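# Fit printed parts on jig pins, or press CALL

## Task

Working quickly, seat both loose printed parts on their jig pins as the drawing shows. If the kit ought not to be assembled, do this instead: with the gripper closed and coming from above, push the blue CALL button fully down and keep it there for one second, without touching any kit part, the jig or the drawing. If the kit is fine, do not touch CALL.

## Robot and tools

ROBOT. Two arms, left_arm and right_arm, each with six revolute joints and a two-finger parallel gripper. Fingers point along the gripper's +z axis and close along its y axis. end_effector_position is the point midway between the finger pads, roughly 1 cm behind the tips. Each arm has a wrist camera.

FRAMES. Scene frame: origin on the table top, midway between the nominal arm bases; +z up, +x out over the table, left_arm on the +y side (image left/right do not follow these names). Calibrated base positions: left_arm (-0.031, +0.348, 0) m, quat_wxyz (+1.000, 0, 0, +0.028); right_arm (+0.015, -0.255, 0) m, quat_wxyz (+1.000, 0, 0, +0.009). Hand positions, orientations, targets and wrist camera poses are reported in that arm's own base frame; fixed cameras and the table use the scene frame. Reported hand poses may be off by a few cm, more at long reach.

ROW FORMAT. Every row is 14 numbers, each in [-1, 1], always for both arms: left_arm's 6 joints then its opening, followed by right_arm's 6 joints then its opening. Joint order within an arm: elbow, wrist pitch, wrist roll, wrist yaw, shoulder, waist. Joint numbers are scaled offsets, not poses: 1.0 equals 2.811 rad for waist and shoulder, 2.53 for elbow, 2.575 for wrist pitch, 8.12 for wrist yaw, 9.528 for wrist roll. Each offset counts from the arm's Joint targets as they were when the action (or call) began, not from the previous row, so sending the same offset again moves further. A 0 for every joint re-sends the current targets. The opening is absolute: +1 fully open, -1 closed; to keep a gripper unchanged repeat its current command (0 is itself a command, half-open).

JOINT RANGES (rad): waist -2.880 to 2.880, shoulder 0.000 to 3.142, elbow 0.000 to 3.019, wrist pitch -1.693 to 1.571, wrist yaw -1.571 to 1.571, wrist roll -2.094 to 2.094. Real limits may differ by up to 0.084 rad. An action asking any joint more than 0.084 rad beyond its range is refused for both arms; a badly formed action, or a failing first action, voids the whole call. Joints pushed past their real end stop there and the result may say "joint sent to its limit".

TOOLS.
execute_actions(actions, cameras): actions is a list of up to 15-row tables; each row is one 1/30 s step, and a table shorter than 15 rows holds its last row to fill 15 steps. Images come back only for an empty actions list or when cameras names them (["all"] for all, [] for none).
move(target, speed, blend, opening_speed, grip_force, blocking, cameras): target is one 14-number row or up to 15 rows; every row's offsets count from the same starting Joint targets. All joints move together, so grippers trace curves; no collision avoidance. speed: rad/s of the joint with the longest way, 0.01 to 12.57, default 0.5, one value or one per target. blend: rad, corner rounding between listed targets; 0 stops at each. opening_speed: opening units per second, at least 0.2; use it to close gently. grip_force: newtons per pad, 10 to 50, one value or one per arm; persists; lower values close slowly. blocking=false returns after about 0.5 s while the move continues. Whole list shares 10 s. Result adds a move: line such as done, off_target, moving, held or fault, plus limits=held if steps were withheld.
wait(seconds 0 to 10, cameras): let time pass holding commands; a running move continues.
stop(cameras): brake a running move.
zoom_image(camera, region): camera is one of cam_high, cam_low, cam_over, cam_left_wrist, cam_right_wrist; region [x0, y0, x1, y1] pixels from top-left, at most 504 by 504, on that camera's latest image.
read_manual(section): licence texts only.
finished_scene(scene=1): ends the scene irreversibly.

CAMERAS. cam_high, cam_over, cam_left_wrist, cam_right_wrist, each 896x504; calibrations are approximate.

RESULT LINES. Joint positions / velocities: per arm, joints in the order above (rad, rad/s) then finger-pad gap (m; 0.094 fully open); velocities may just say within noise. Joint targets: the base for your next offsets. Joint torques: drive output incl. arm weight, with offsets and noise. grip_measured: finger opening on the command scale (reads slightly wide when empty, narrower than the part under squeeze). grip_effort_nm: averaged gripper motor effort, negative closing. Tool commands: current gripper commands. "joint command not followed": the clearance check altered some steps. MOTOR HOT warns of heating; OVER-TEMPERATURE FAULT means that arm went limp for 30 to 60 s or more.

MOTION LIMITS. Targets are kept within a lead of the measured angles (0.716 rad waist/shoulder, 0.645 elbow, 0.69 wrist pitch, 1.84 wrist yaw, 3.24 wrist roll), and scaled back if they would put the gripper over 110 mm from where it is. Large moves may need several actions; unfinished ones must be re-commanded.

AVOID. Dropping or releasing moving parts, anything leaving the table, fast hits or hard presses on fixed or heavy objects, any contact between the two arms (including gripping the other arm's fingers), and long stretched or stalled holds that overheat motors. To end a push, command targets back past the measured positions.

Each tool is called after ">>>" by a JSON object that holds its "op" and its "data", one argument or row to a line.

## Session

>>> {"op": "execute_actions", "data": {
  "actions": []
}}

Scene clock: 0.00 s.
left_arm: end_effector_position=(+0.1288, +0.2278, +0.1797) grip_measured=+1.000 grip_effort_nm=n/a end_effector_quat_wxyz=(+0.061, +0.339, +0.934, -0.099) | right_arm: end_effector_position=(+0.6346, +0.3243, +0.1054) grip_measured=+1.000 grip_effort_nm=n/a end_effector_quat_wxyz=(-0.454, +0.614, -0.577, -0.289)
Joint names: [elbow, wrist pitch, wrist roll, wrist yaw, shoulder, waist]
Joint positions: left_arm=[0.943 -1.54 1.858 0.136 1.164 1.148 0.094] | right_arm=[1.479 -0.243 -0.954 -0.949 2.044 0.273 0.094]
Joint velocities: within noise
Joint torques (N m): no reading
Heat: left arm: hottest shoulder 35 °C; right arm: hottest shoulder 34 °C.
Joint targets: left_arm=[0.967 -1.540 1.858 0.136 1.163 1.148] | right_arm=[1.497 -0.241 -0.954 -0.949 2.055 0.273]
Tool commands: left_gripper/opening=+1.0 right_gripper/opening=+1.0

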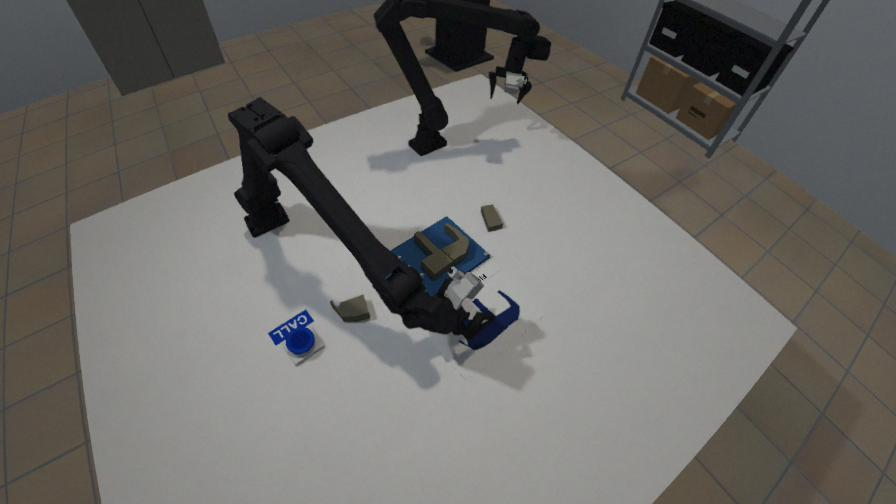

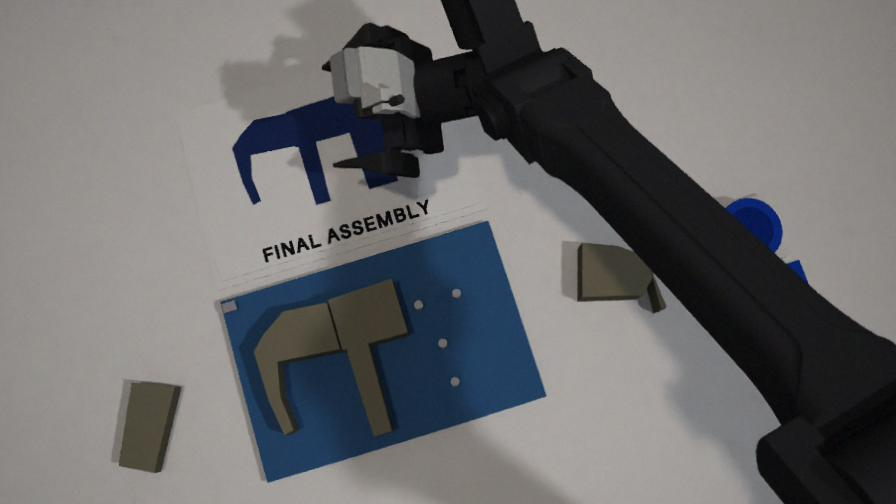

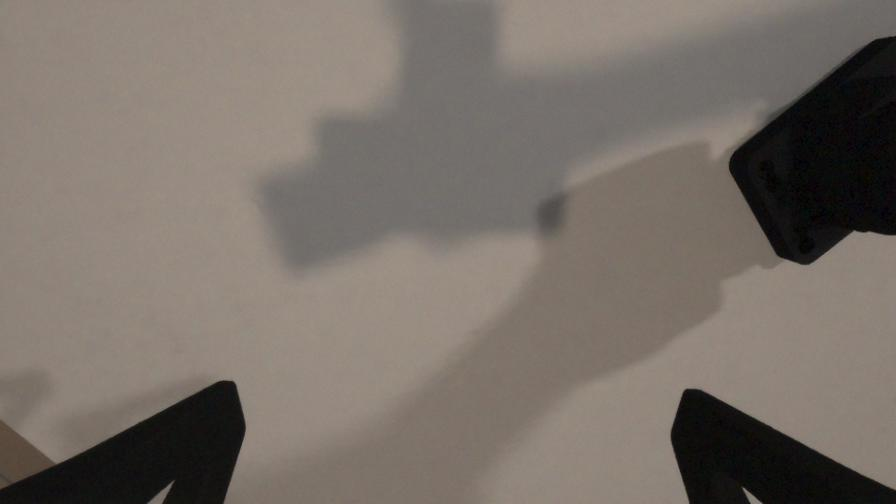

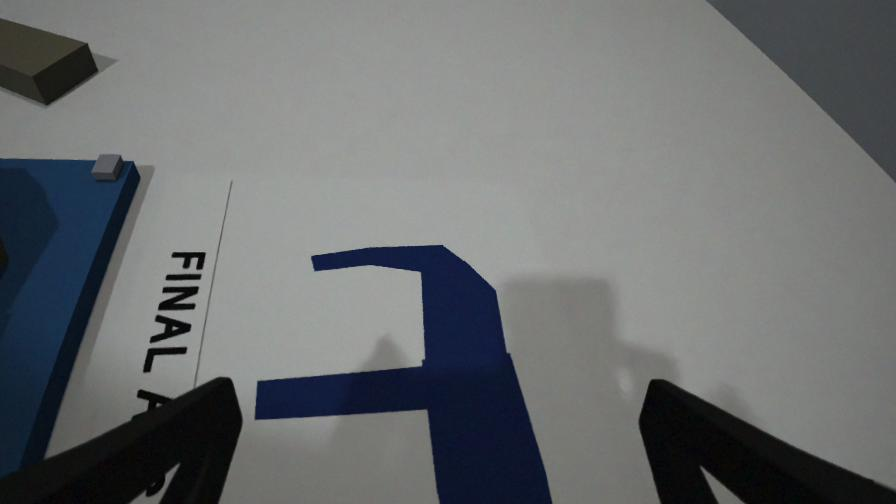

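>>> {"op": "move", "data": {
  "target": [0.1179, 0.0564, -0.195, -0.0167, 0.0990, -0.4438, 1, -0.1964, -0.516, 0.1001, 0.1169, -0.3753, -0.275, 1],
  "speed": 1.8,
  "cameras": ["all"]
}}

Scene clock: 10.57 s.
left_arm: end_effector_position=(+0.3940, -0.0401, +0.1865) grip_measured=+1.000 grip_effort_nm=-0.03 end_effector_quat_wxyz=(-0.025, +0.057, +0.998, -0.001) | right_arm: end_effector_position=(+0.2300, -0.1232, +0.2427) grip_measured=+1.000 grip_effort_nm=-0.02 end_effector_quat_wxyz=(+0.012, +0.237, +0.971, -0.002)
Joint names: [elbow, wrist pitch, wrist roll, wrist yaw, shoulder, waist]
Joint positions: left_arm=[1.214 -1.407 0.015 0.004 1.427 -0.098 0.094] | right_arm=[1.009 -1.56 -0.013 -0.002 0.995 -0.491 0.094]
Joint torques (N m): left_arm=[13.49 0.66 -0.08 -0.11 -8.47 -0.15] | right_arm=[9.89 -0.1 0.18 0.17 -3.49 -3.37]
Heat: left arm: hottest shoulder 35 °C; right arm: hottest shoulder 35 °C.
Joint targets: left_arm=[1.265 -1.395 0.000 0.001 1.441 -0.099] | right_arm=[1.000 -1.570 0.000 0.000 1.000 -0.500]
move: off_target (left_arm); left_arm: the elbow is farthest, 0.051 rad from its target
camera_calibration:
cam_left_wrist: T_world_to_cam=[[-0.0957251, -0.995408, -0.000142767, -0.00210638], [-0.881057, 0.0846617, 0.465371, 0.300253], [-0.463222, 0.0446735, -0.885116, 0.43657], [0, 0, 0, 1]] pos_world=[0.466568, -0.0470198, 0.246686]
cam_right_wrist: T_world_to_cam=[[-0.46018, -0.887733, -0.0128547, -0.000746387], [-0.820871, 0.419915, 0.387095, 0.185932], [-0.338239, 0.188685, -0.92195, 0.410564], [0, 0, 0, 1]] pos_world=[0.291152, -0.156206, 0.306537]

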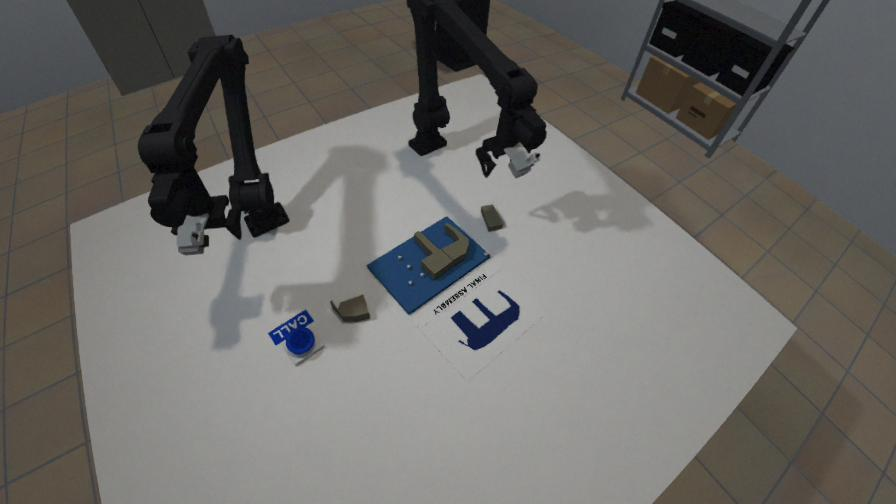

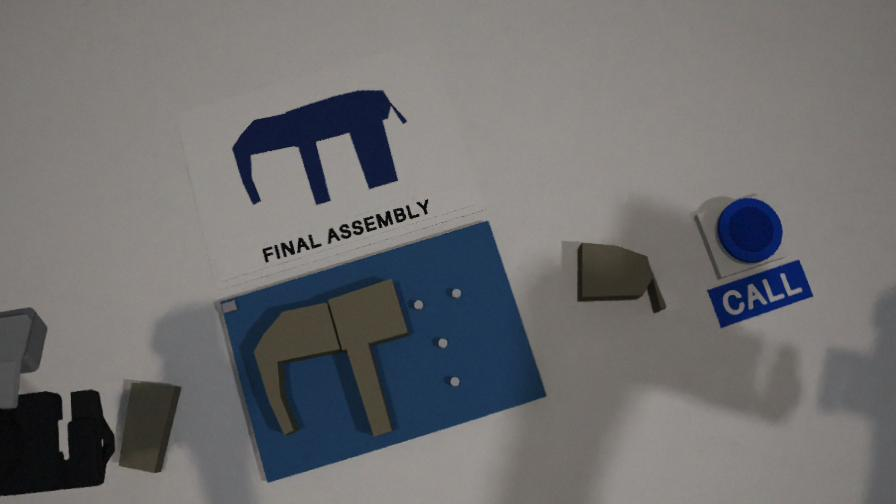

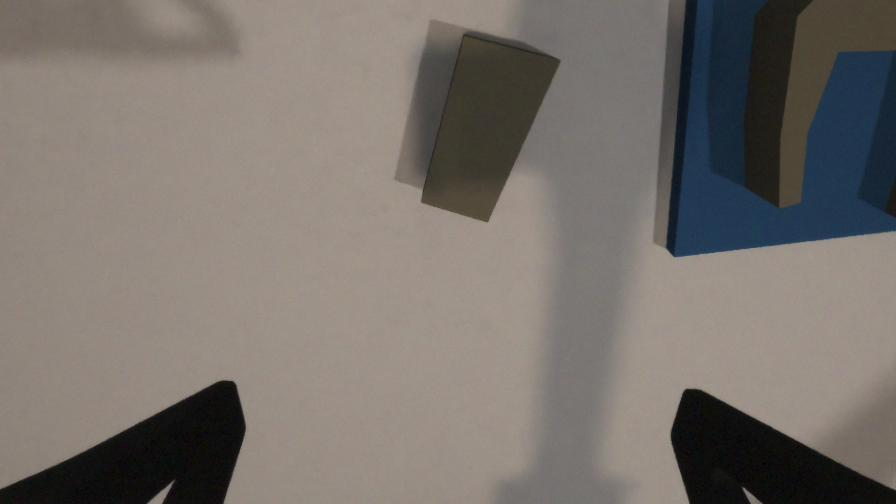

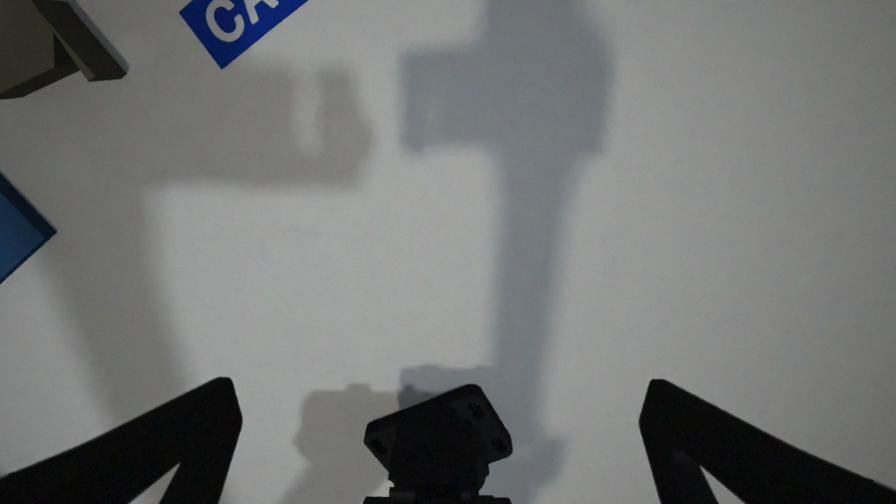

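>>> {"op": "zoom_image", "data": {
  "camera": "cam_over",
  "region": [210, 60, 560, 300]
}}

>>> {"op": "zoom_image", "data": {
  "camera": "cam_over",
  "region": [540, 210, 700, 330]
}}

>>> {"op": "zoom_image", "data": {
  "camera": "cam_over",
  "region": [210, 260, 560, 500]
}}

>>> {"op": "zoom_image", "data": {
  "camera": "cam_left_wrist",
  "region": [380, 10, 680, 270]
}}

>>> {"op": "zoom_image", "data": {
  "camera": "cam_high",
  "region": [300, 200, 520, 340]
}}

Scaled by 1.440.

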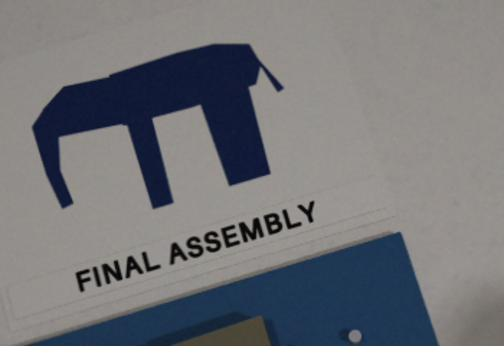

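Scaled by 3.150.

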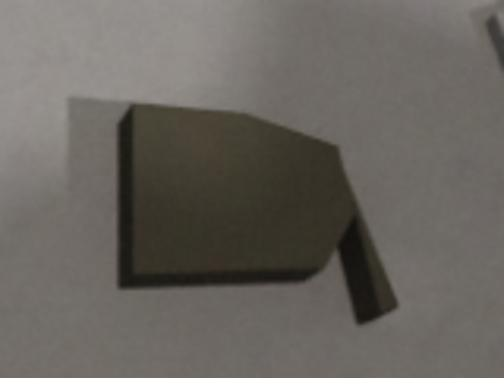

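Scaled by 1.440.

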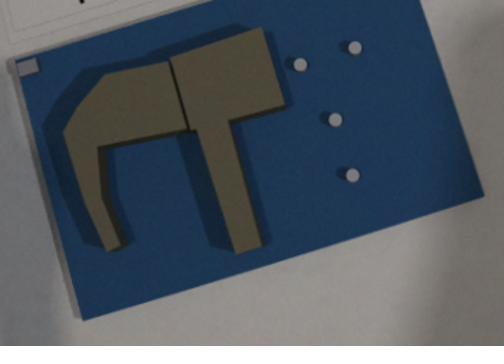

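Scaled by 1.680.

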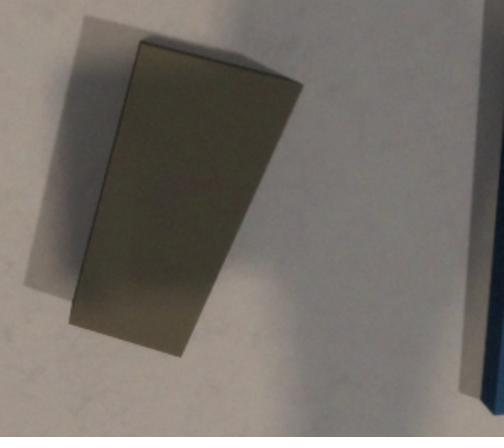

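Scaled by 2.291.

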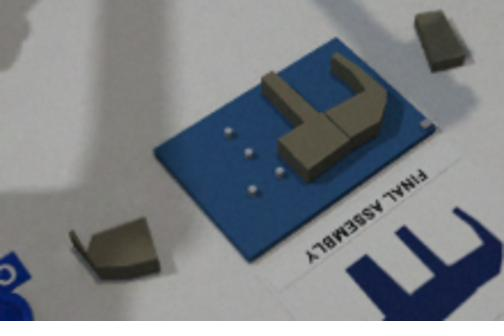

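>>> {"op": "zoom_image", "data": {
  "camera": "cam_over",
  "region": [225, 80, 415, 210]
}}

>>> {"op": "zoom_image", "data": {
  "camera": "cam_over",
  "region": [560, 230, 680, 320]
}}

>>> {"op": "zoom_image", "data": {
  "camera": "cam_over",
  "region": [230, 265, 490, 445]
}}

>>> {"op": "zoom_image", "data": {
  "camera": "cam_over",
  "region": [90, 365, 210, 485]
}}

>>> {"op": "zoom_image", "data": {
  "camera": "cam_high",
  "region": [320, 280, 390, 330]
}}

Scaled by 2.653.

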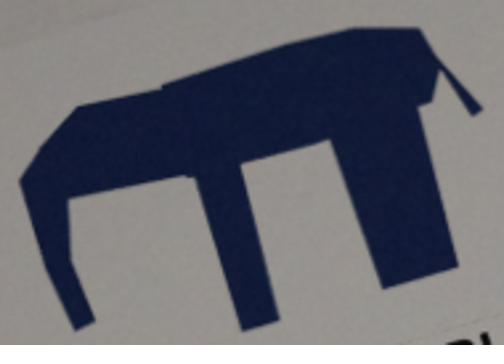

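Scaled by 4.200.

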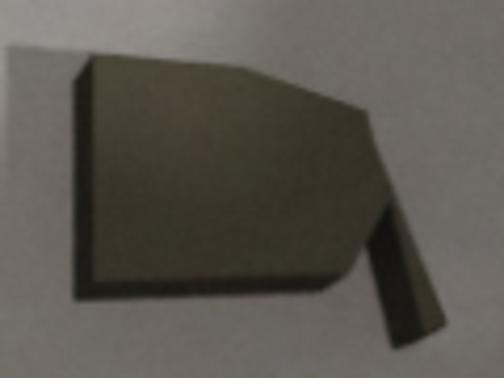

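Scaled by 1.938.

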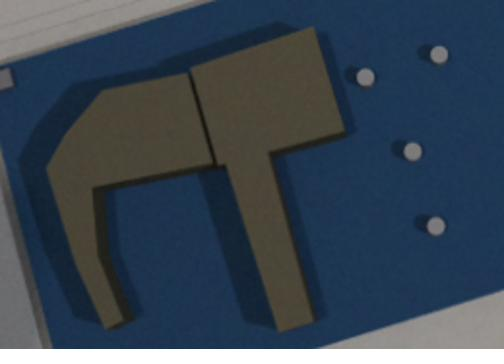

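Scaled by 4.200.

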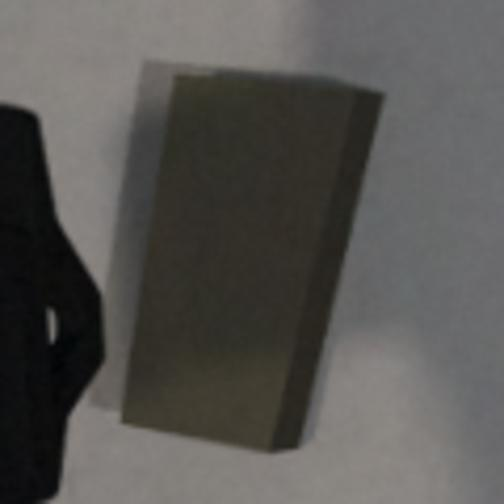

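Scaled by 7.200.

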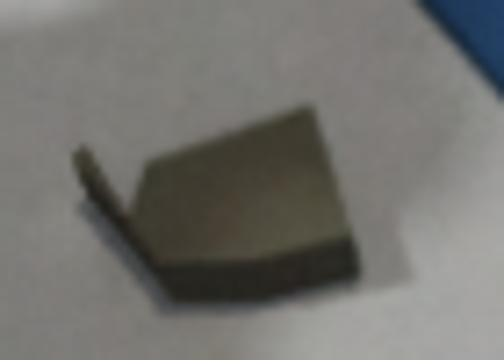

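>>> {"op": "move", "data": {
  "target": [0, 0, 0, 0, 0, 0, 1, 0.1674, 0.0358, 0, 0, 0.1747, 0.2377, 1],
  "speed": 1.5,
  "cameras": ["cam_over", "cam_right_wrist", "cam_left_wrist"]
}}

Scene clock: 20.30 s.
left_arm: end_effector_position=(+0.3940, -0.0401, +0.1865) grip_measured=+1.000 grip_effort_nm=-0.03 end_effector_quat_wxyz=(-0.025, +0.057, +0.998, -0.001) | right_arm: end_effector_position=(+0.4242, +0.0746, +0.2260) grip_measured=+1.000 grip_effort_nm=-0.02 end_effector_quat_wxyz=(-0.010, -0.093, +0.996, +0.000)
Joint names: [elbow, wrist pitch, wrist roll, wrist yaw, shoulder, waist]
Joint positions: left_arm=[1.214 -1.407 0.015 0.004 1.427 -0.098 0.094] | right_arm=[1.377 -1.485 -0.011 -0.001 1.481 0.175 0.094]
Joint torques (N m): left_arm=[13.48 0.61 -0.12 -0.16 -8.41 0.5] | right_arm=[14.94 0.49 0.15 0.14 -10.52 -3.19]
Heat: left arm: hottest shoulder 35 °C; right arm: hottest shoulder 34 °C.
Joint targets: left_arm=[1.265 -1.395 0.000 0.001 1.441 -0.099] | right_arm=[1.423 -1.478 0.000 0.000 1.491 0.168]
move: off_target (left_arm, right_arm); left_arm: the elbow is farthest, 0.051 rad from its target; right_arm: the elbow is farthest, 0.047 rad from its target
camera_calibration:
cam_left_wrist: T_world_to_cam=[[-0.095361, -0.995443, -0.000113503, -0.00228568], [-0.881096, 0.0843538, 0.465354, 0.300262], [-0.463223, 0.0444766, -0.885125, 0.436564], [0, 0, 0, 1]] pos_world=[0.466568, -0.0470204, 0.246686]
cam_right_wrist: T_world_to_cam=[[0.184295, -0.982791, -0.0125497, -0.0022574], [-0.887389, -0.171867, 0.427788, 0.331977], [-0.422583, -0.0677025, -0.903792, 0.474301], [0, 0, 0, 1]] pos_world=[0.49544, 0.0869487, 0.286626]
Images, in order (width x height): cam_over 896x504, cam_left_wrist 896x504, cam_right_wrist 896x504.

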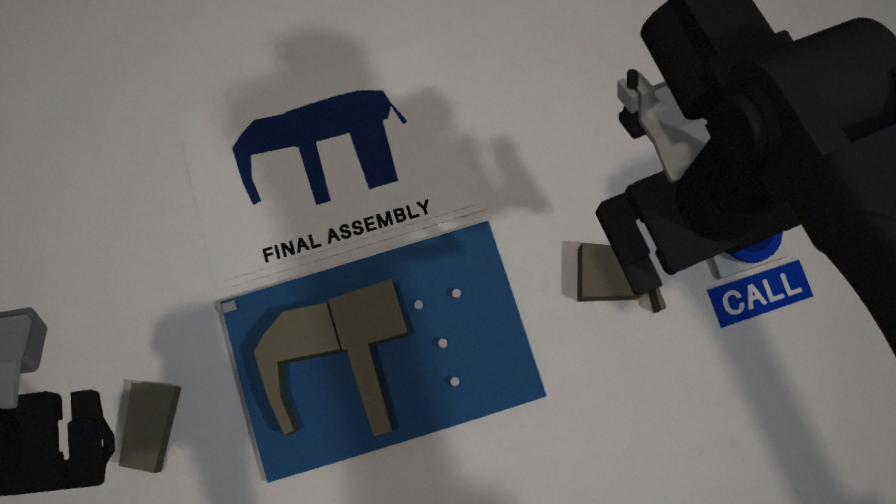

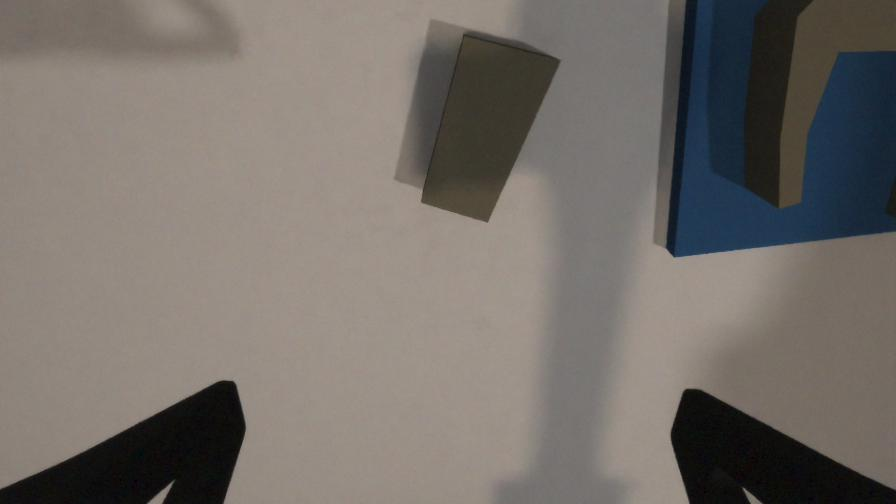

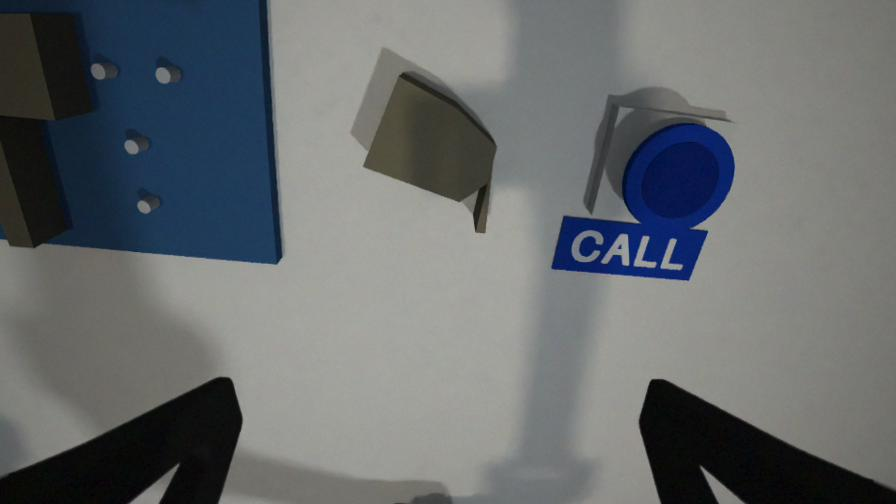

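>>> {"op": "zoom_image", "data": {
  "camera": "cam_right_wrist",
  "region": [340, 40, 520, 240]
}}

>>> {"op": "zoom_image", "data": {
  "camera": "cam_right_wrist",
  "region": [0, 0, 300, 270]
}}

>>> {"op": "zoom_image", "data": {
  "camera": "cam_over",
  "region": [300, 80, 420, 200]
}}

>>> {"op": "zoom_image", "data": {
  "camera": "cam_left_wrist",
  "region": [400, 10, 600, 240]
}}

>>> {"op": "zoom_image", "data": {
  "camera": "cam_over",
  "region": [380, 260, 500, 410]
}}

Scaled by 2.520.

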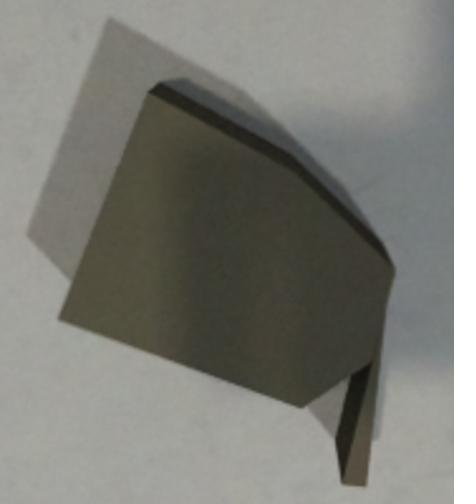

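Scaled by 1.680.

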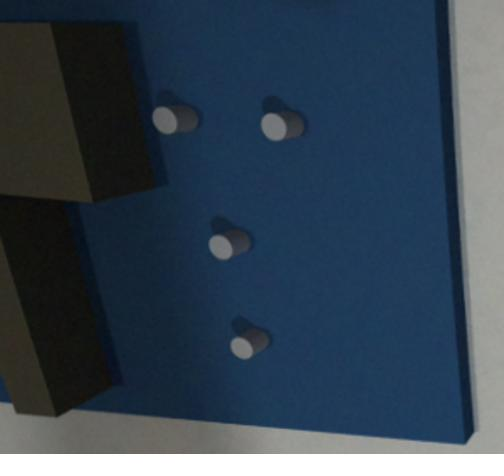

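Scaled by 4.200.

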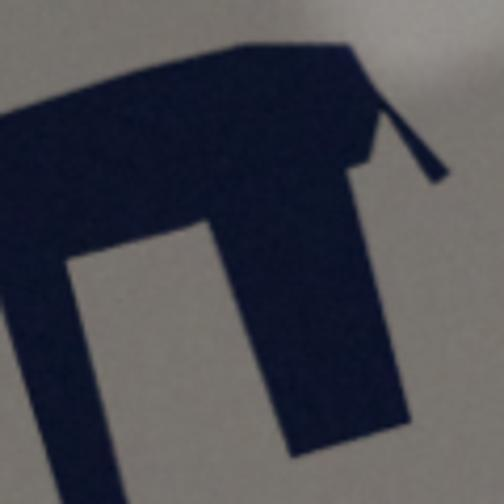

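Scaled by 2.191.

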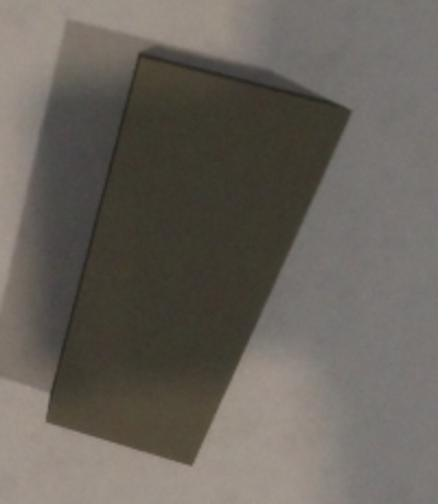

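Scaled by 3.360.

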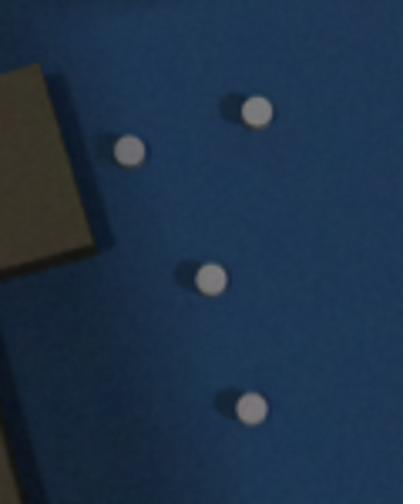

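>>> {"op": "move", "data": {
  "target": [-0.0553, 0.0727, 0.0270, -0.0001, 0.0167, -0.0162, 1, -0.0727, 0.0990, -0.1156, 0, 0.0341, 0.0190, 1],
  "speed": 1.2,
  "cameras": ["cam_over", "cam_left_wrist", "cam_right_wrist"]
}}

Scene clock: 42.57 s.
left_arm: end_effector_position=(+0.4088, -0.0578, +0.1355) grip_measured=+1.000 grip_effort_nm=-0.03 end_effector_quat_wxyz=(+0.001, +0.189, +0.982, -0.002) | right_arm: end_effector_position=(+0.4449, +0.0965, +0.1411) grip_measured=+1.000 grip_effort_nm=-0.03 end_effector_quat_wxyz=(+0.007, -0.606, +0.795, -0.003)
Joint names: [elbow, wrist pitch, wrist roll, wrist yaw, shoulder, waist]
Joint positions: left_arm=[1.127 -1.22 0.243 0.004 1.476 -0.138 0.094] | right_arm=[1.248 -1.235 -1.088 -0.001 1.569 0.214 0.094]
Joint torques (N m): left_arm=[8.49 0.73 0.16 -0.08 -9.23 -0.67] | right_arm=[9.32 0.64 -0.13 0.07 -10.81 -2.14]
Heat: left arm: hottest shoulder 35 °C; right arm: hottest shoulder 34 °C.
Joint targets: left_arm=[1.125 -1.208 0.258 0.000 1.488 -0.145] | right_arm=[1.240 -1.223 -1.101 0.001 1.587 0.222]
move: done
camera_calibration:
cam_left_wrist: T_world_to_cam=[[-0.355307, -0.934749, -0.00123113, 0.091326], [-0.848983, 0.322155, 0.41886, 0.34549], [-0.391132, 0.149869, -0.90805, 0.378735], [0, 0, 0, 1]] pos_world=[0.473899, -0.0826953, 0.199311]
cam_right_wrist: T_world_to_cam=[[0.964349, -0.264625, 0.0019883, -0.404114], [-0.242916, -0.882205, 0.403369, 0.175667], [-0.104988, -0.389472, -0.915035, 0.299214], [0, 0, 0, 1]] pos_world=[0.463794, 0.164571, 0.203736]
Images, in order (width x height): cam_over 896x504, cam_left_wrist 896x504, cam_right_wrist 896x504.

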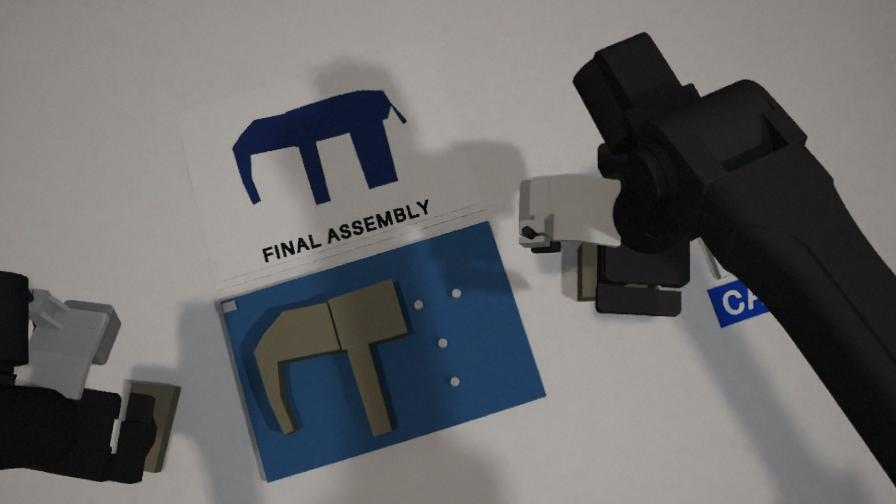

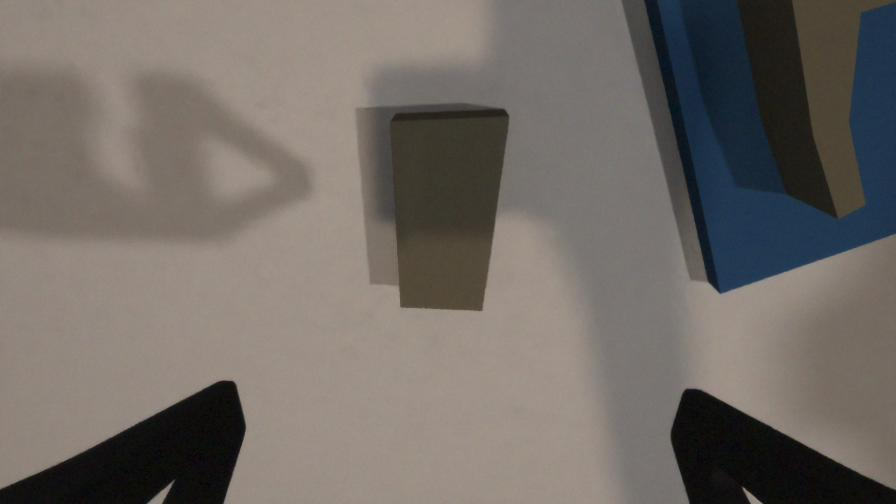

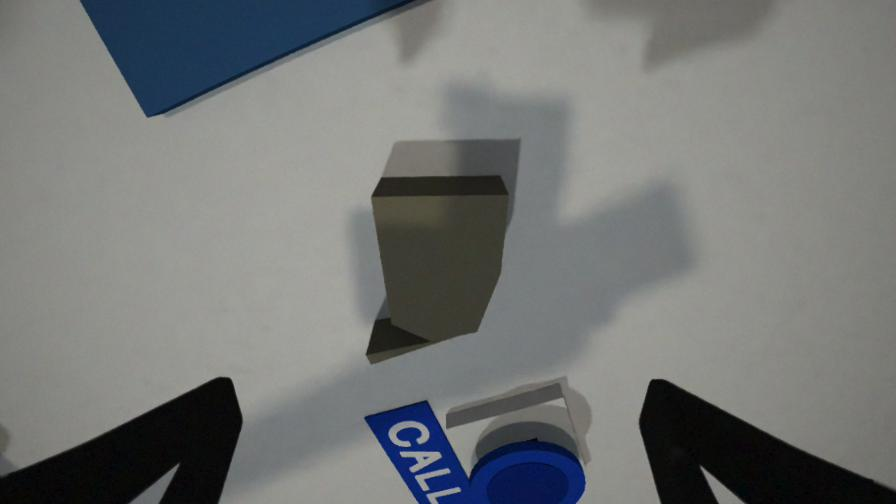

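>>> {"op": "zoom_image", "data": {
  "camera": "cam_right_wrist",
  "region": [350, 130, 530, 380]
}}

>>> {"op": "zoom_image", "data": {
  "camera": "cam_left_wrist",
  "region": [360, 90, 530, 320]
}}

>>> {"op": "zoom_image", "data": {
  "camera": "cam_left_wrist",
  "region": [640, 0, 896, 300]
}}

Scaled by 2.016.

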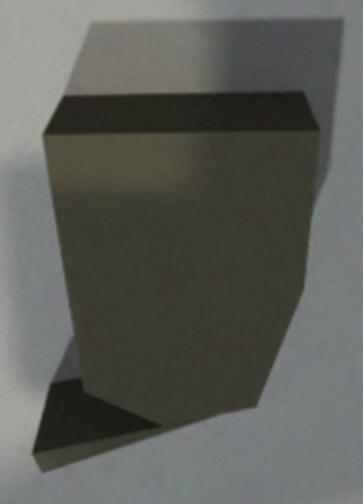

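Scaled by 2.191.

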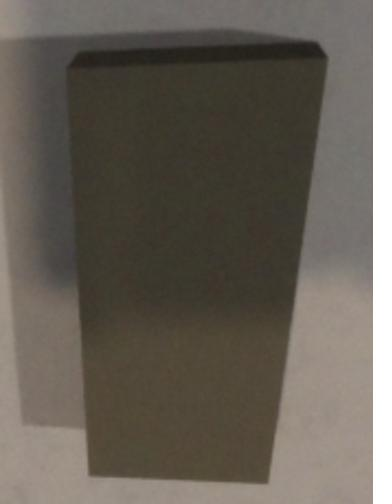

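Scaled by 1.680.

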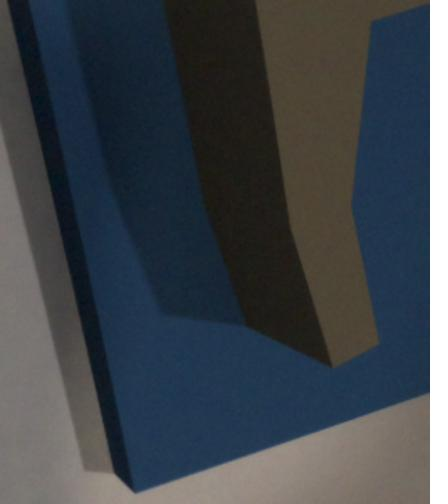

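>>> {"op": "move", "data": {
  "target": [-0.0660, 0.1311, 0.0023, 0, 0.0628, 0, 1, -0.0627, 0.1098, -0.0025, 0, 0.0487, 0, 1],
  "speed": 0.4,
  "cameras": ["cam_over", "cam_left_wrist", "cam_right_wrist"]
}}

Scene clock: 53.80 s.
left_arm: end_effector_position=(+0.4077, -0.0577, +0.0083) grip_measured=+1.000 grip_effort_nm=-0.03 end_effector_quat_wxyz=(-0.005, +0.200, +0.980, -0.002) | right_arm: end_effector_position=(+0.4410, +0.0957, +0.0265) grip_measured=+1.000 grip_effort_nm=-0.03 end_effector_quat_wxyz=(+0.000, -0.616, +0.788, +0.001)
Joint names: [elbow, wrist pitch, wrist roll, wrist yaw, shoulder, waist]
Joint positions: left_arm=[0.958 -0.883 0.265 0.004 1.657 -0.138 0.094] | right_arm=[1.088 -0.952 -1.113 -0.001 1.708 0.214 0.094]
Joint torques (N m): left_arm=[7.31 0.66 0.16 -0.17 -10.46 -0.15] | right_arm=[8.05 0.64 -0.09 0.07 -11.58 -2.08]
Heat: left arm: hottest shoulder 35 °C; right arm: hottest shoulder 34 °C.
Joint targets: left_arm=[0.958 -0.870 0.280 0.000 1.665 -0.145] | right_arm=[1.081 -0.940 -1.125 0.001 1.724 0.222]
move: done
camera_calibration:
cam_left_wrist: T_world_to_cam=[[-0.375606, -0.926778, 0.00174606, 0.0996637], [-0.836502, 0.339829, 0.429861, 0.393673], [-0.398979, 0.159998, -0.902894, 0.26651], [0, 0, 0, 1]] pos_world=[0.473075, -0.0840563, 0.0712317]
cam_right_wrist: T_world_to_cam=[[0.970418, -0.241089, -0.0128516, -0.404866], [-0.214751, -0.886276, 0.410361, 0.208058], [-0.110324, -0.395462, -0.911832, 0.196431], [0, 0, 0, 1]] pos_world=[0.459241, 0.164469, 0.0885296]
Images, in order (width x height): cam_over 896x504, cam_left_wrist 896x504, cam_right_wrist 896x504.

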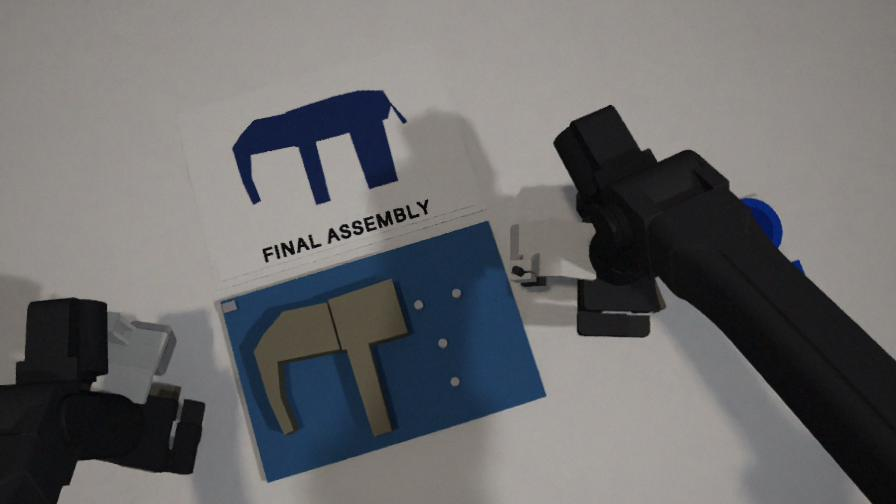

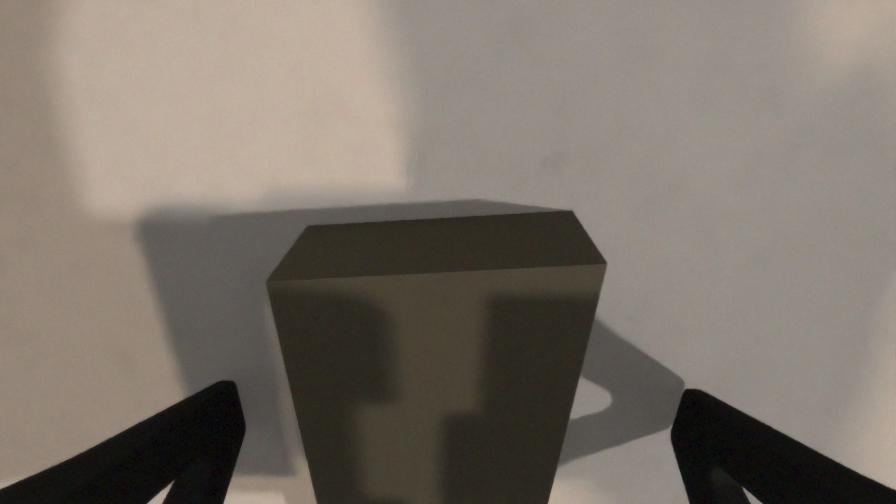

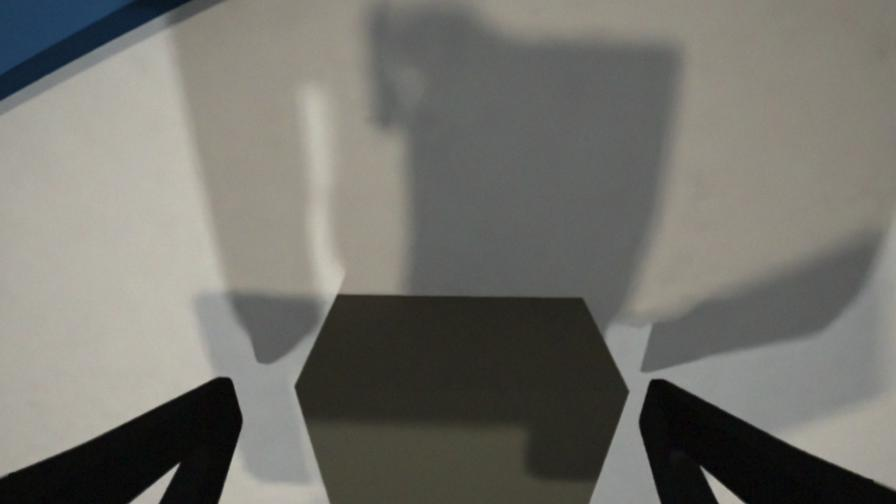

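>>> {"op": "move", "data": {
  "target": [0, 0, 0, 0, 0, 0, -0.22, 0, 0, 0, 0, 0, 0, 0.06],
  "opening_speed": 1.6,
  "cameras": ["cam_left_wrist", "cam_right_wrist"]
}}

Scene clock: 55.93 s.
left_arm: end_effector_position=(+0.4077, -0.0575, +0.0083) grip_measured=-0.092 grip_effort_nm=-1.04 end_effector_quat_wxyz=(-0.005, +0.200, +0.980, -0.002) | right_arm: end_effector_position=(+0.4416, +0.0958, +0.0265) grip_measured=+0.129 grip_effort_nm=-1.01 end_effector_quat_wxyz=(+0.001, -0.616, +0.788, +0.000)
Joint names: [elbow, wrist pitch, wrist roll, wrist yaw, shoulder, waist]
Joint positions: left_arm=[0.958 -0.883 0.266 0.002 1.657 -0.138 0.043] | right_arm=[1.088 -0.95 -1.114 -0.001 1.708 0.214 0.053]
Joint torques (N m): left_arm=[7.21 0.62 0.15 -0.06 -10.75 -0.85] | right_arm=[8.08 0.57 -0.11 0.07 -11.58 -2.08]
Heat: left arm: hottest shoulder 35 °C; right arm: hottest shoulder 34 °C.
Joint targets: left_arm=[0.958 -0.870 0.280 0.000 1.665 -0.145] | right_arm=[1.081 -0.940 -1.125 0.001 1.724 0.222]
move: done
camera_calibration:
cam_left_wrist: T_world_to_cam=[[-0.376265, -0.926512, 0.000669734, 0.100169], [-0.836308, 0.339944, 0.430148, 0.393535], [-0.398765, 0.16129, -0.902758, 0.266491], [0, 0, 0, 1]] pos_world=[0.473074, -0.083954, 0.0712309]
cam_right_wrist: T_world_to_cam=[[0.970635, -0.240311, -0.0108668, -0.405542], [-0.214936, -0.886659, 0.409437, 0.208403], [-0.108028, -0.395079, -0.912274, 0.195517], [0, 0, 0, 1]] pos_world=[0.459547, 0.164571, 0.0886305]
Images, in order (width x height): cam_left_wrist 896x504, cam_right_wrist 896x504.

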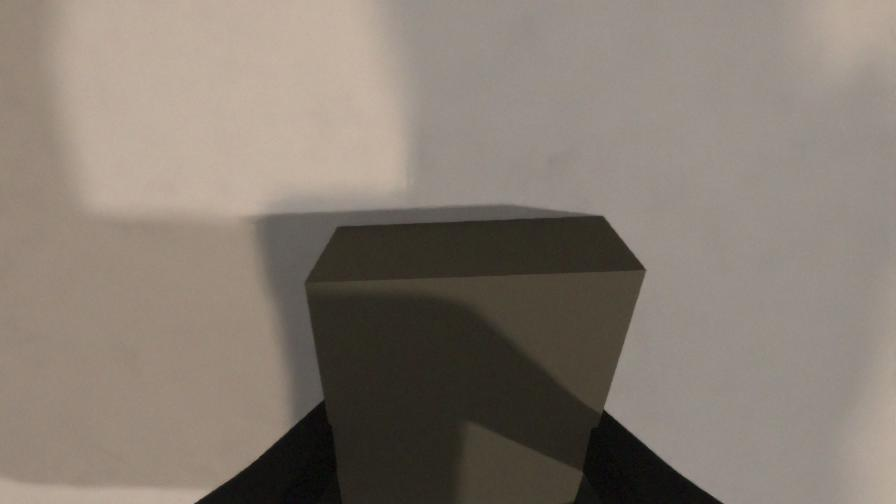

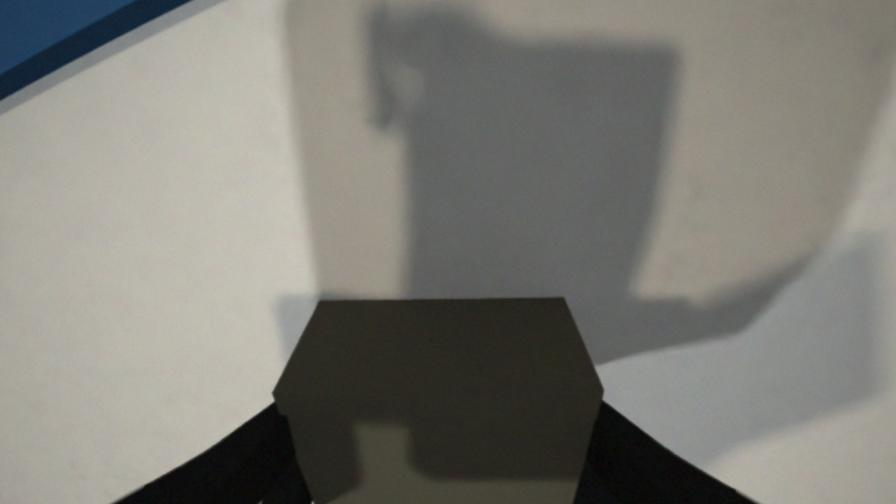

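>>> {"op": "move", "data": {
  "target": [
    [0.0522, -0.0854, 0, 0, -0.0480, 0, -0.22, 0.0431, -0.0497, 0, 0, -0.0281, 0, 0.06],
    [0.0522, -0.0854, 0, 0, -0.0480, 0, -0.22, 0.1494, -0.0866, 0.0020, 0, 0.0356, 0.1200, 0.06]
  ],
  "speed": 0.6,
  "blend": [0.06, 0],
  "cameras": ["cam_over", "cam_left_wrist", "cam_right_wrist", "cam_high"]
}}

Scene clock: 61.83 s.
left_arm: end_effector_position=(+0.4131, -0.0582, +0.0873) grip_measured=-0.092 grip_effort_nm=-1.05 end_effector_quat_wxyz=(+0.006, +0.200, +0.980, -0.001) | right_arm: end_effector_position=(+0.4513, +0.2858, +0.0856) grip_measured=+0.128 grip_effort_nm=-1.03 end_effector_quat_wxyz=(-0.009, +0.744, -0.668, +0.003)
Joint names: [elbow, wrist pitch, wrist roll, wrist yaw, shoulder, waist]
Joint positions: left_arm=[1.054 -1.08 0.266 0.002 1.533 -0.138 0.043] | right_arm=[1.411 -1.152 -1.114 0 1.811 0.565 0.053]
Joint torques (N m): left_arm=[11.44 -0.25 0.13 -0.08 -10.58 -0.85] | right_arm=[14.31 -0.17 0.11 0.05 -14.51 -3.14]
Heat: left arm: hottest shoulder 35 °C; right arm: hottest shoulder 34 °C.
Joint targets: left_arm=[1.090 -1.090 0.280 0.000 1.530 -0.145] | right_arm=[1.459 -1.163 -1.106 0.001 1.824 0.559]
move: off_target (left_arm, right_arm); left_arm: the elbow is farthest, 0.036 rad from its target; right_arm: the elbow is farthest, 0.048 rad from its target
camera_calibration:
cam_left_wrist: T_world_to_cam=[[-0.376198, -0.926527, -0.00471762, 0.101909], [-0.845526, 0.341218, 0.410677, 0.369792], [-0.378893, 0.158485, -0.911769, 0.332518], [0, 0, 0, 1]] pos_world=[0.476996, -0.084457, 0.151795]
cam_right_wrist: T_world_to_cam=[[0.994125, 0.10811, 0.00525243, -0.480262], [0.0968362, -0.910041, 0.403048, 0.221184], [0.0483533, -0.400171, -0.915164, 0.256635], [0, 0, 0, 1]] pos_world=[0.443613, 0.355906, 0.148237]

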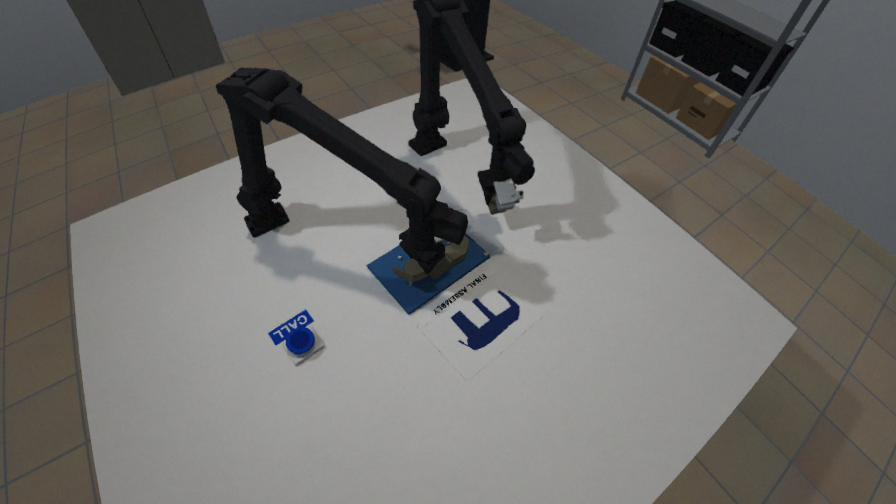

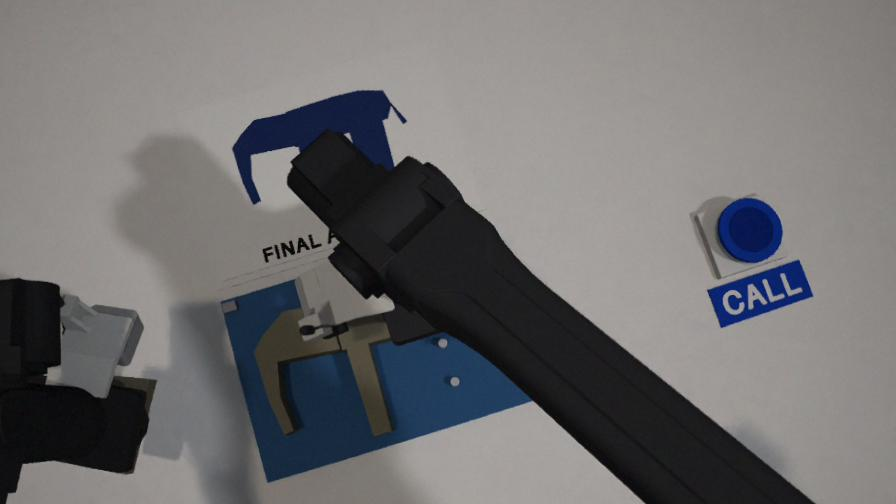

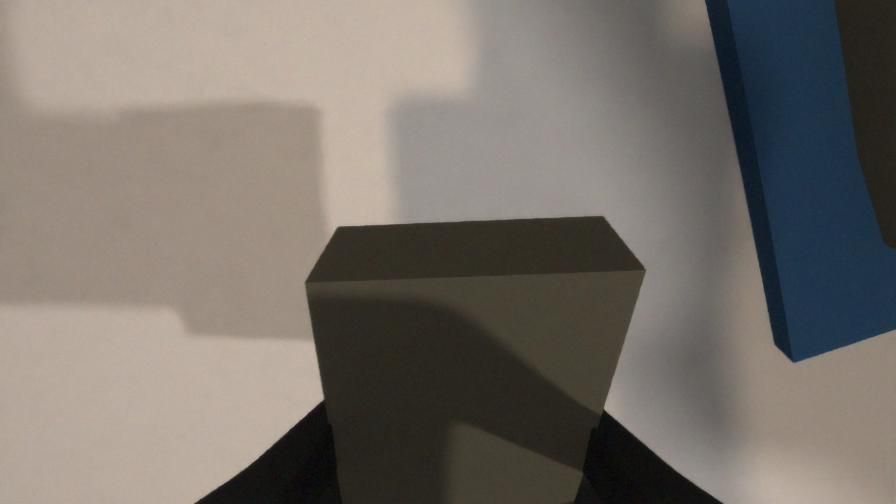

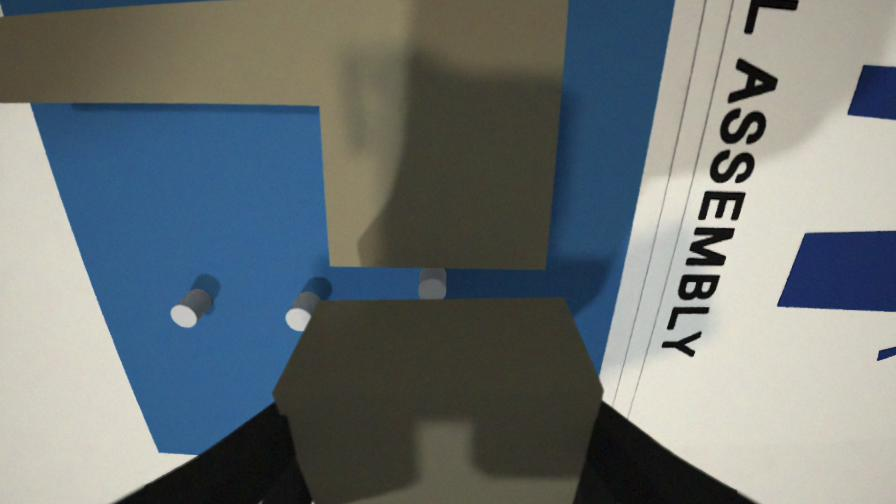

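>>> {"op": "zoom_image", "data": {
  "camera": "cam_right_wrist",
  "region": [260, 230, 620, 430]
}}

Scaled by 1.400.

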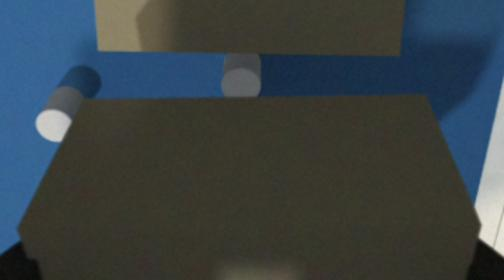

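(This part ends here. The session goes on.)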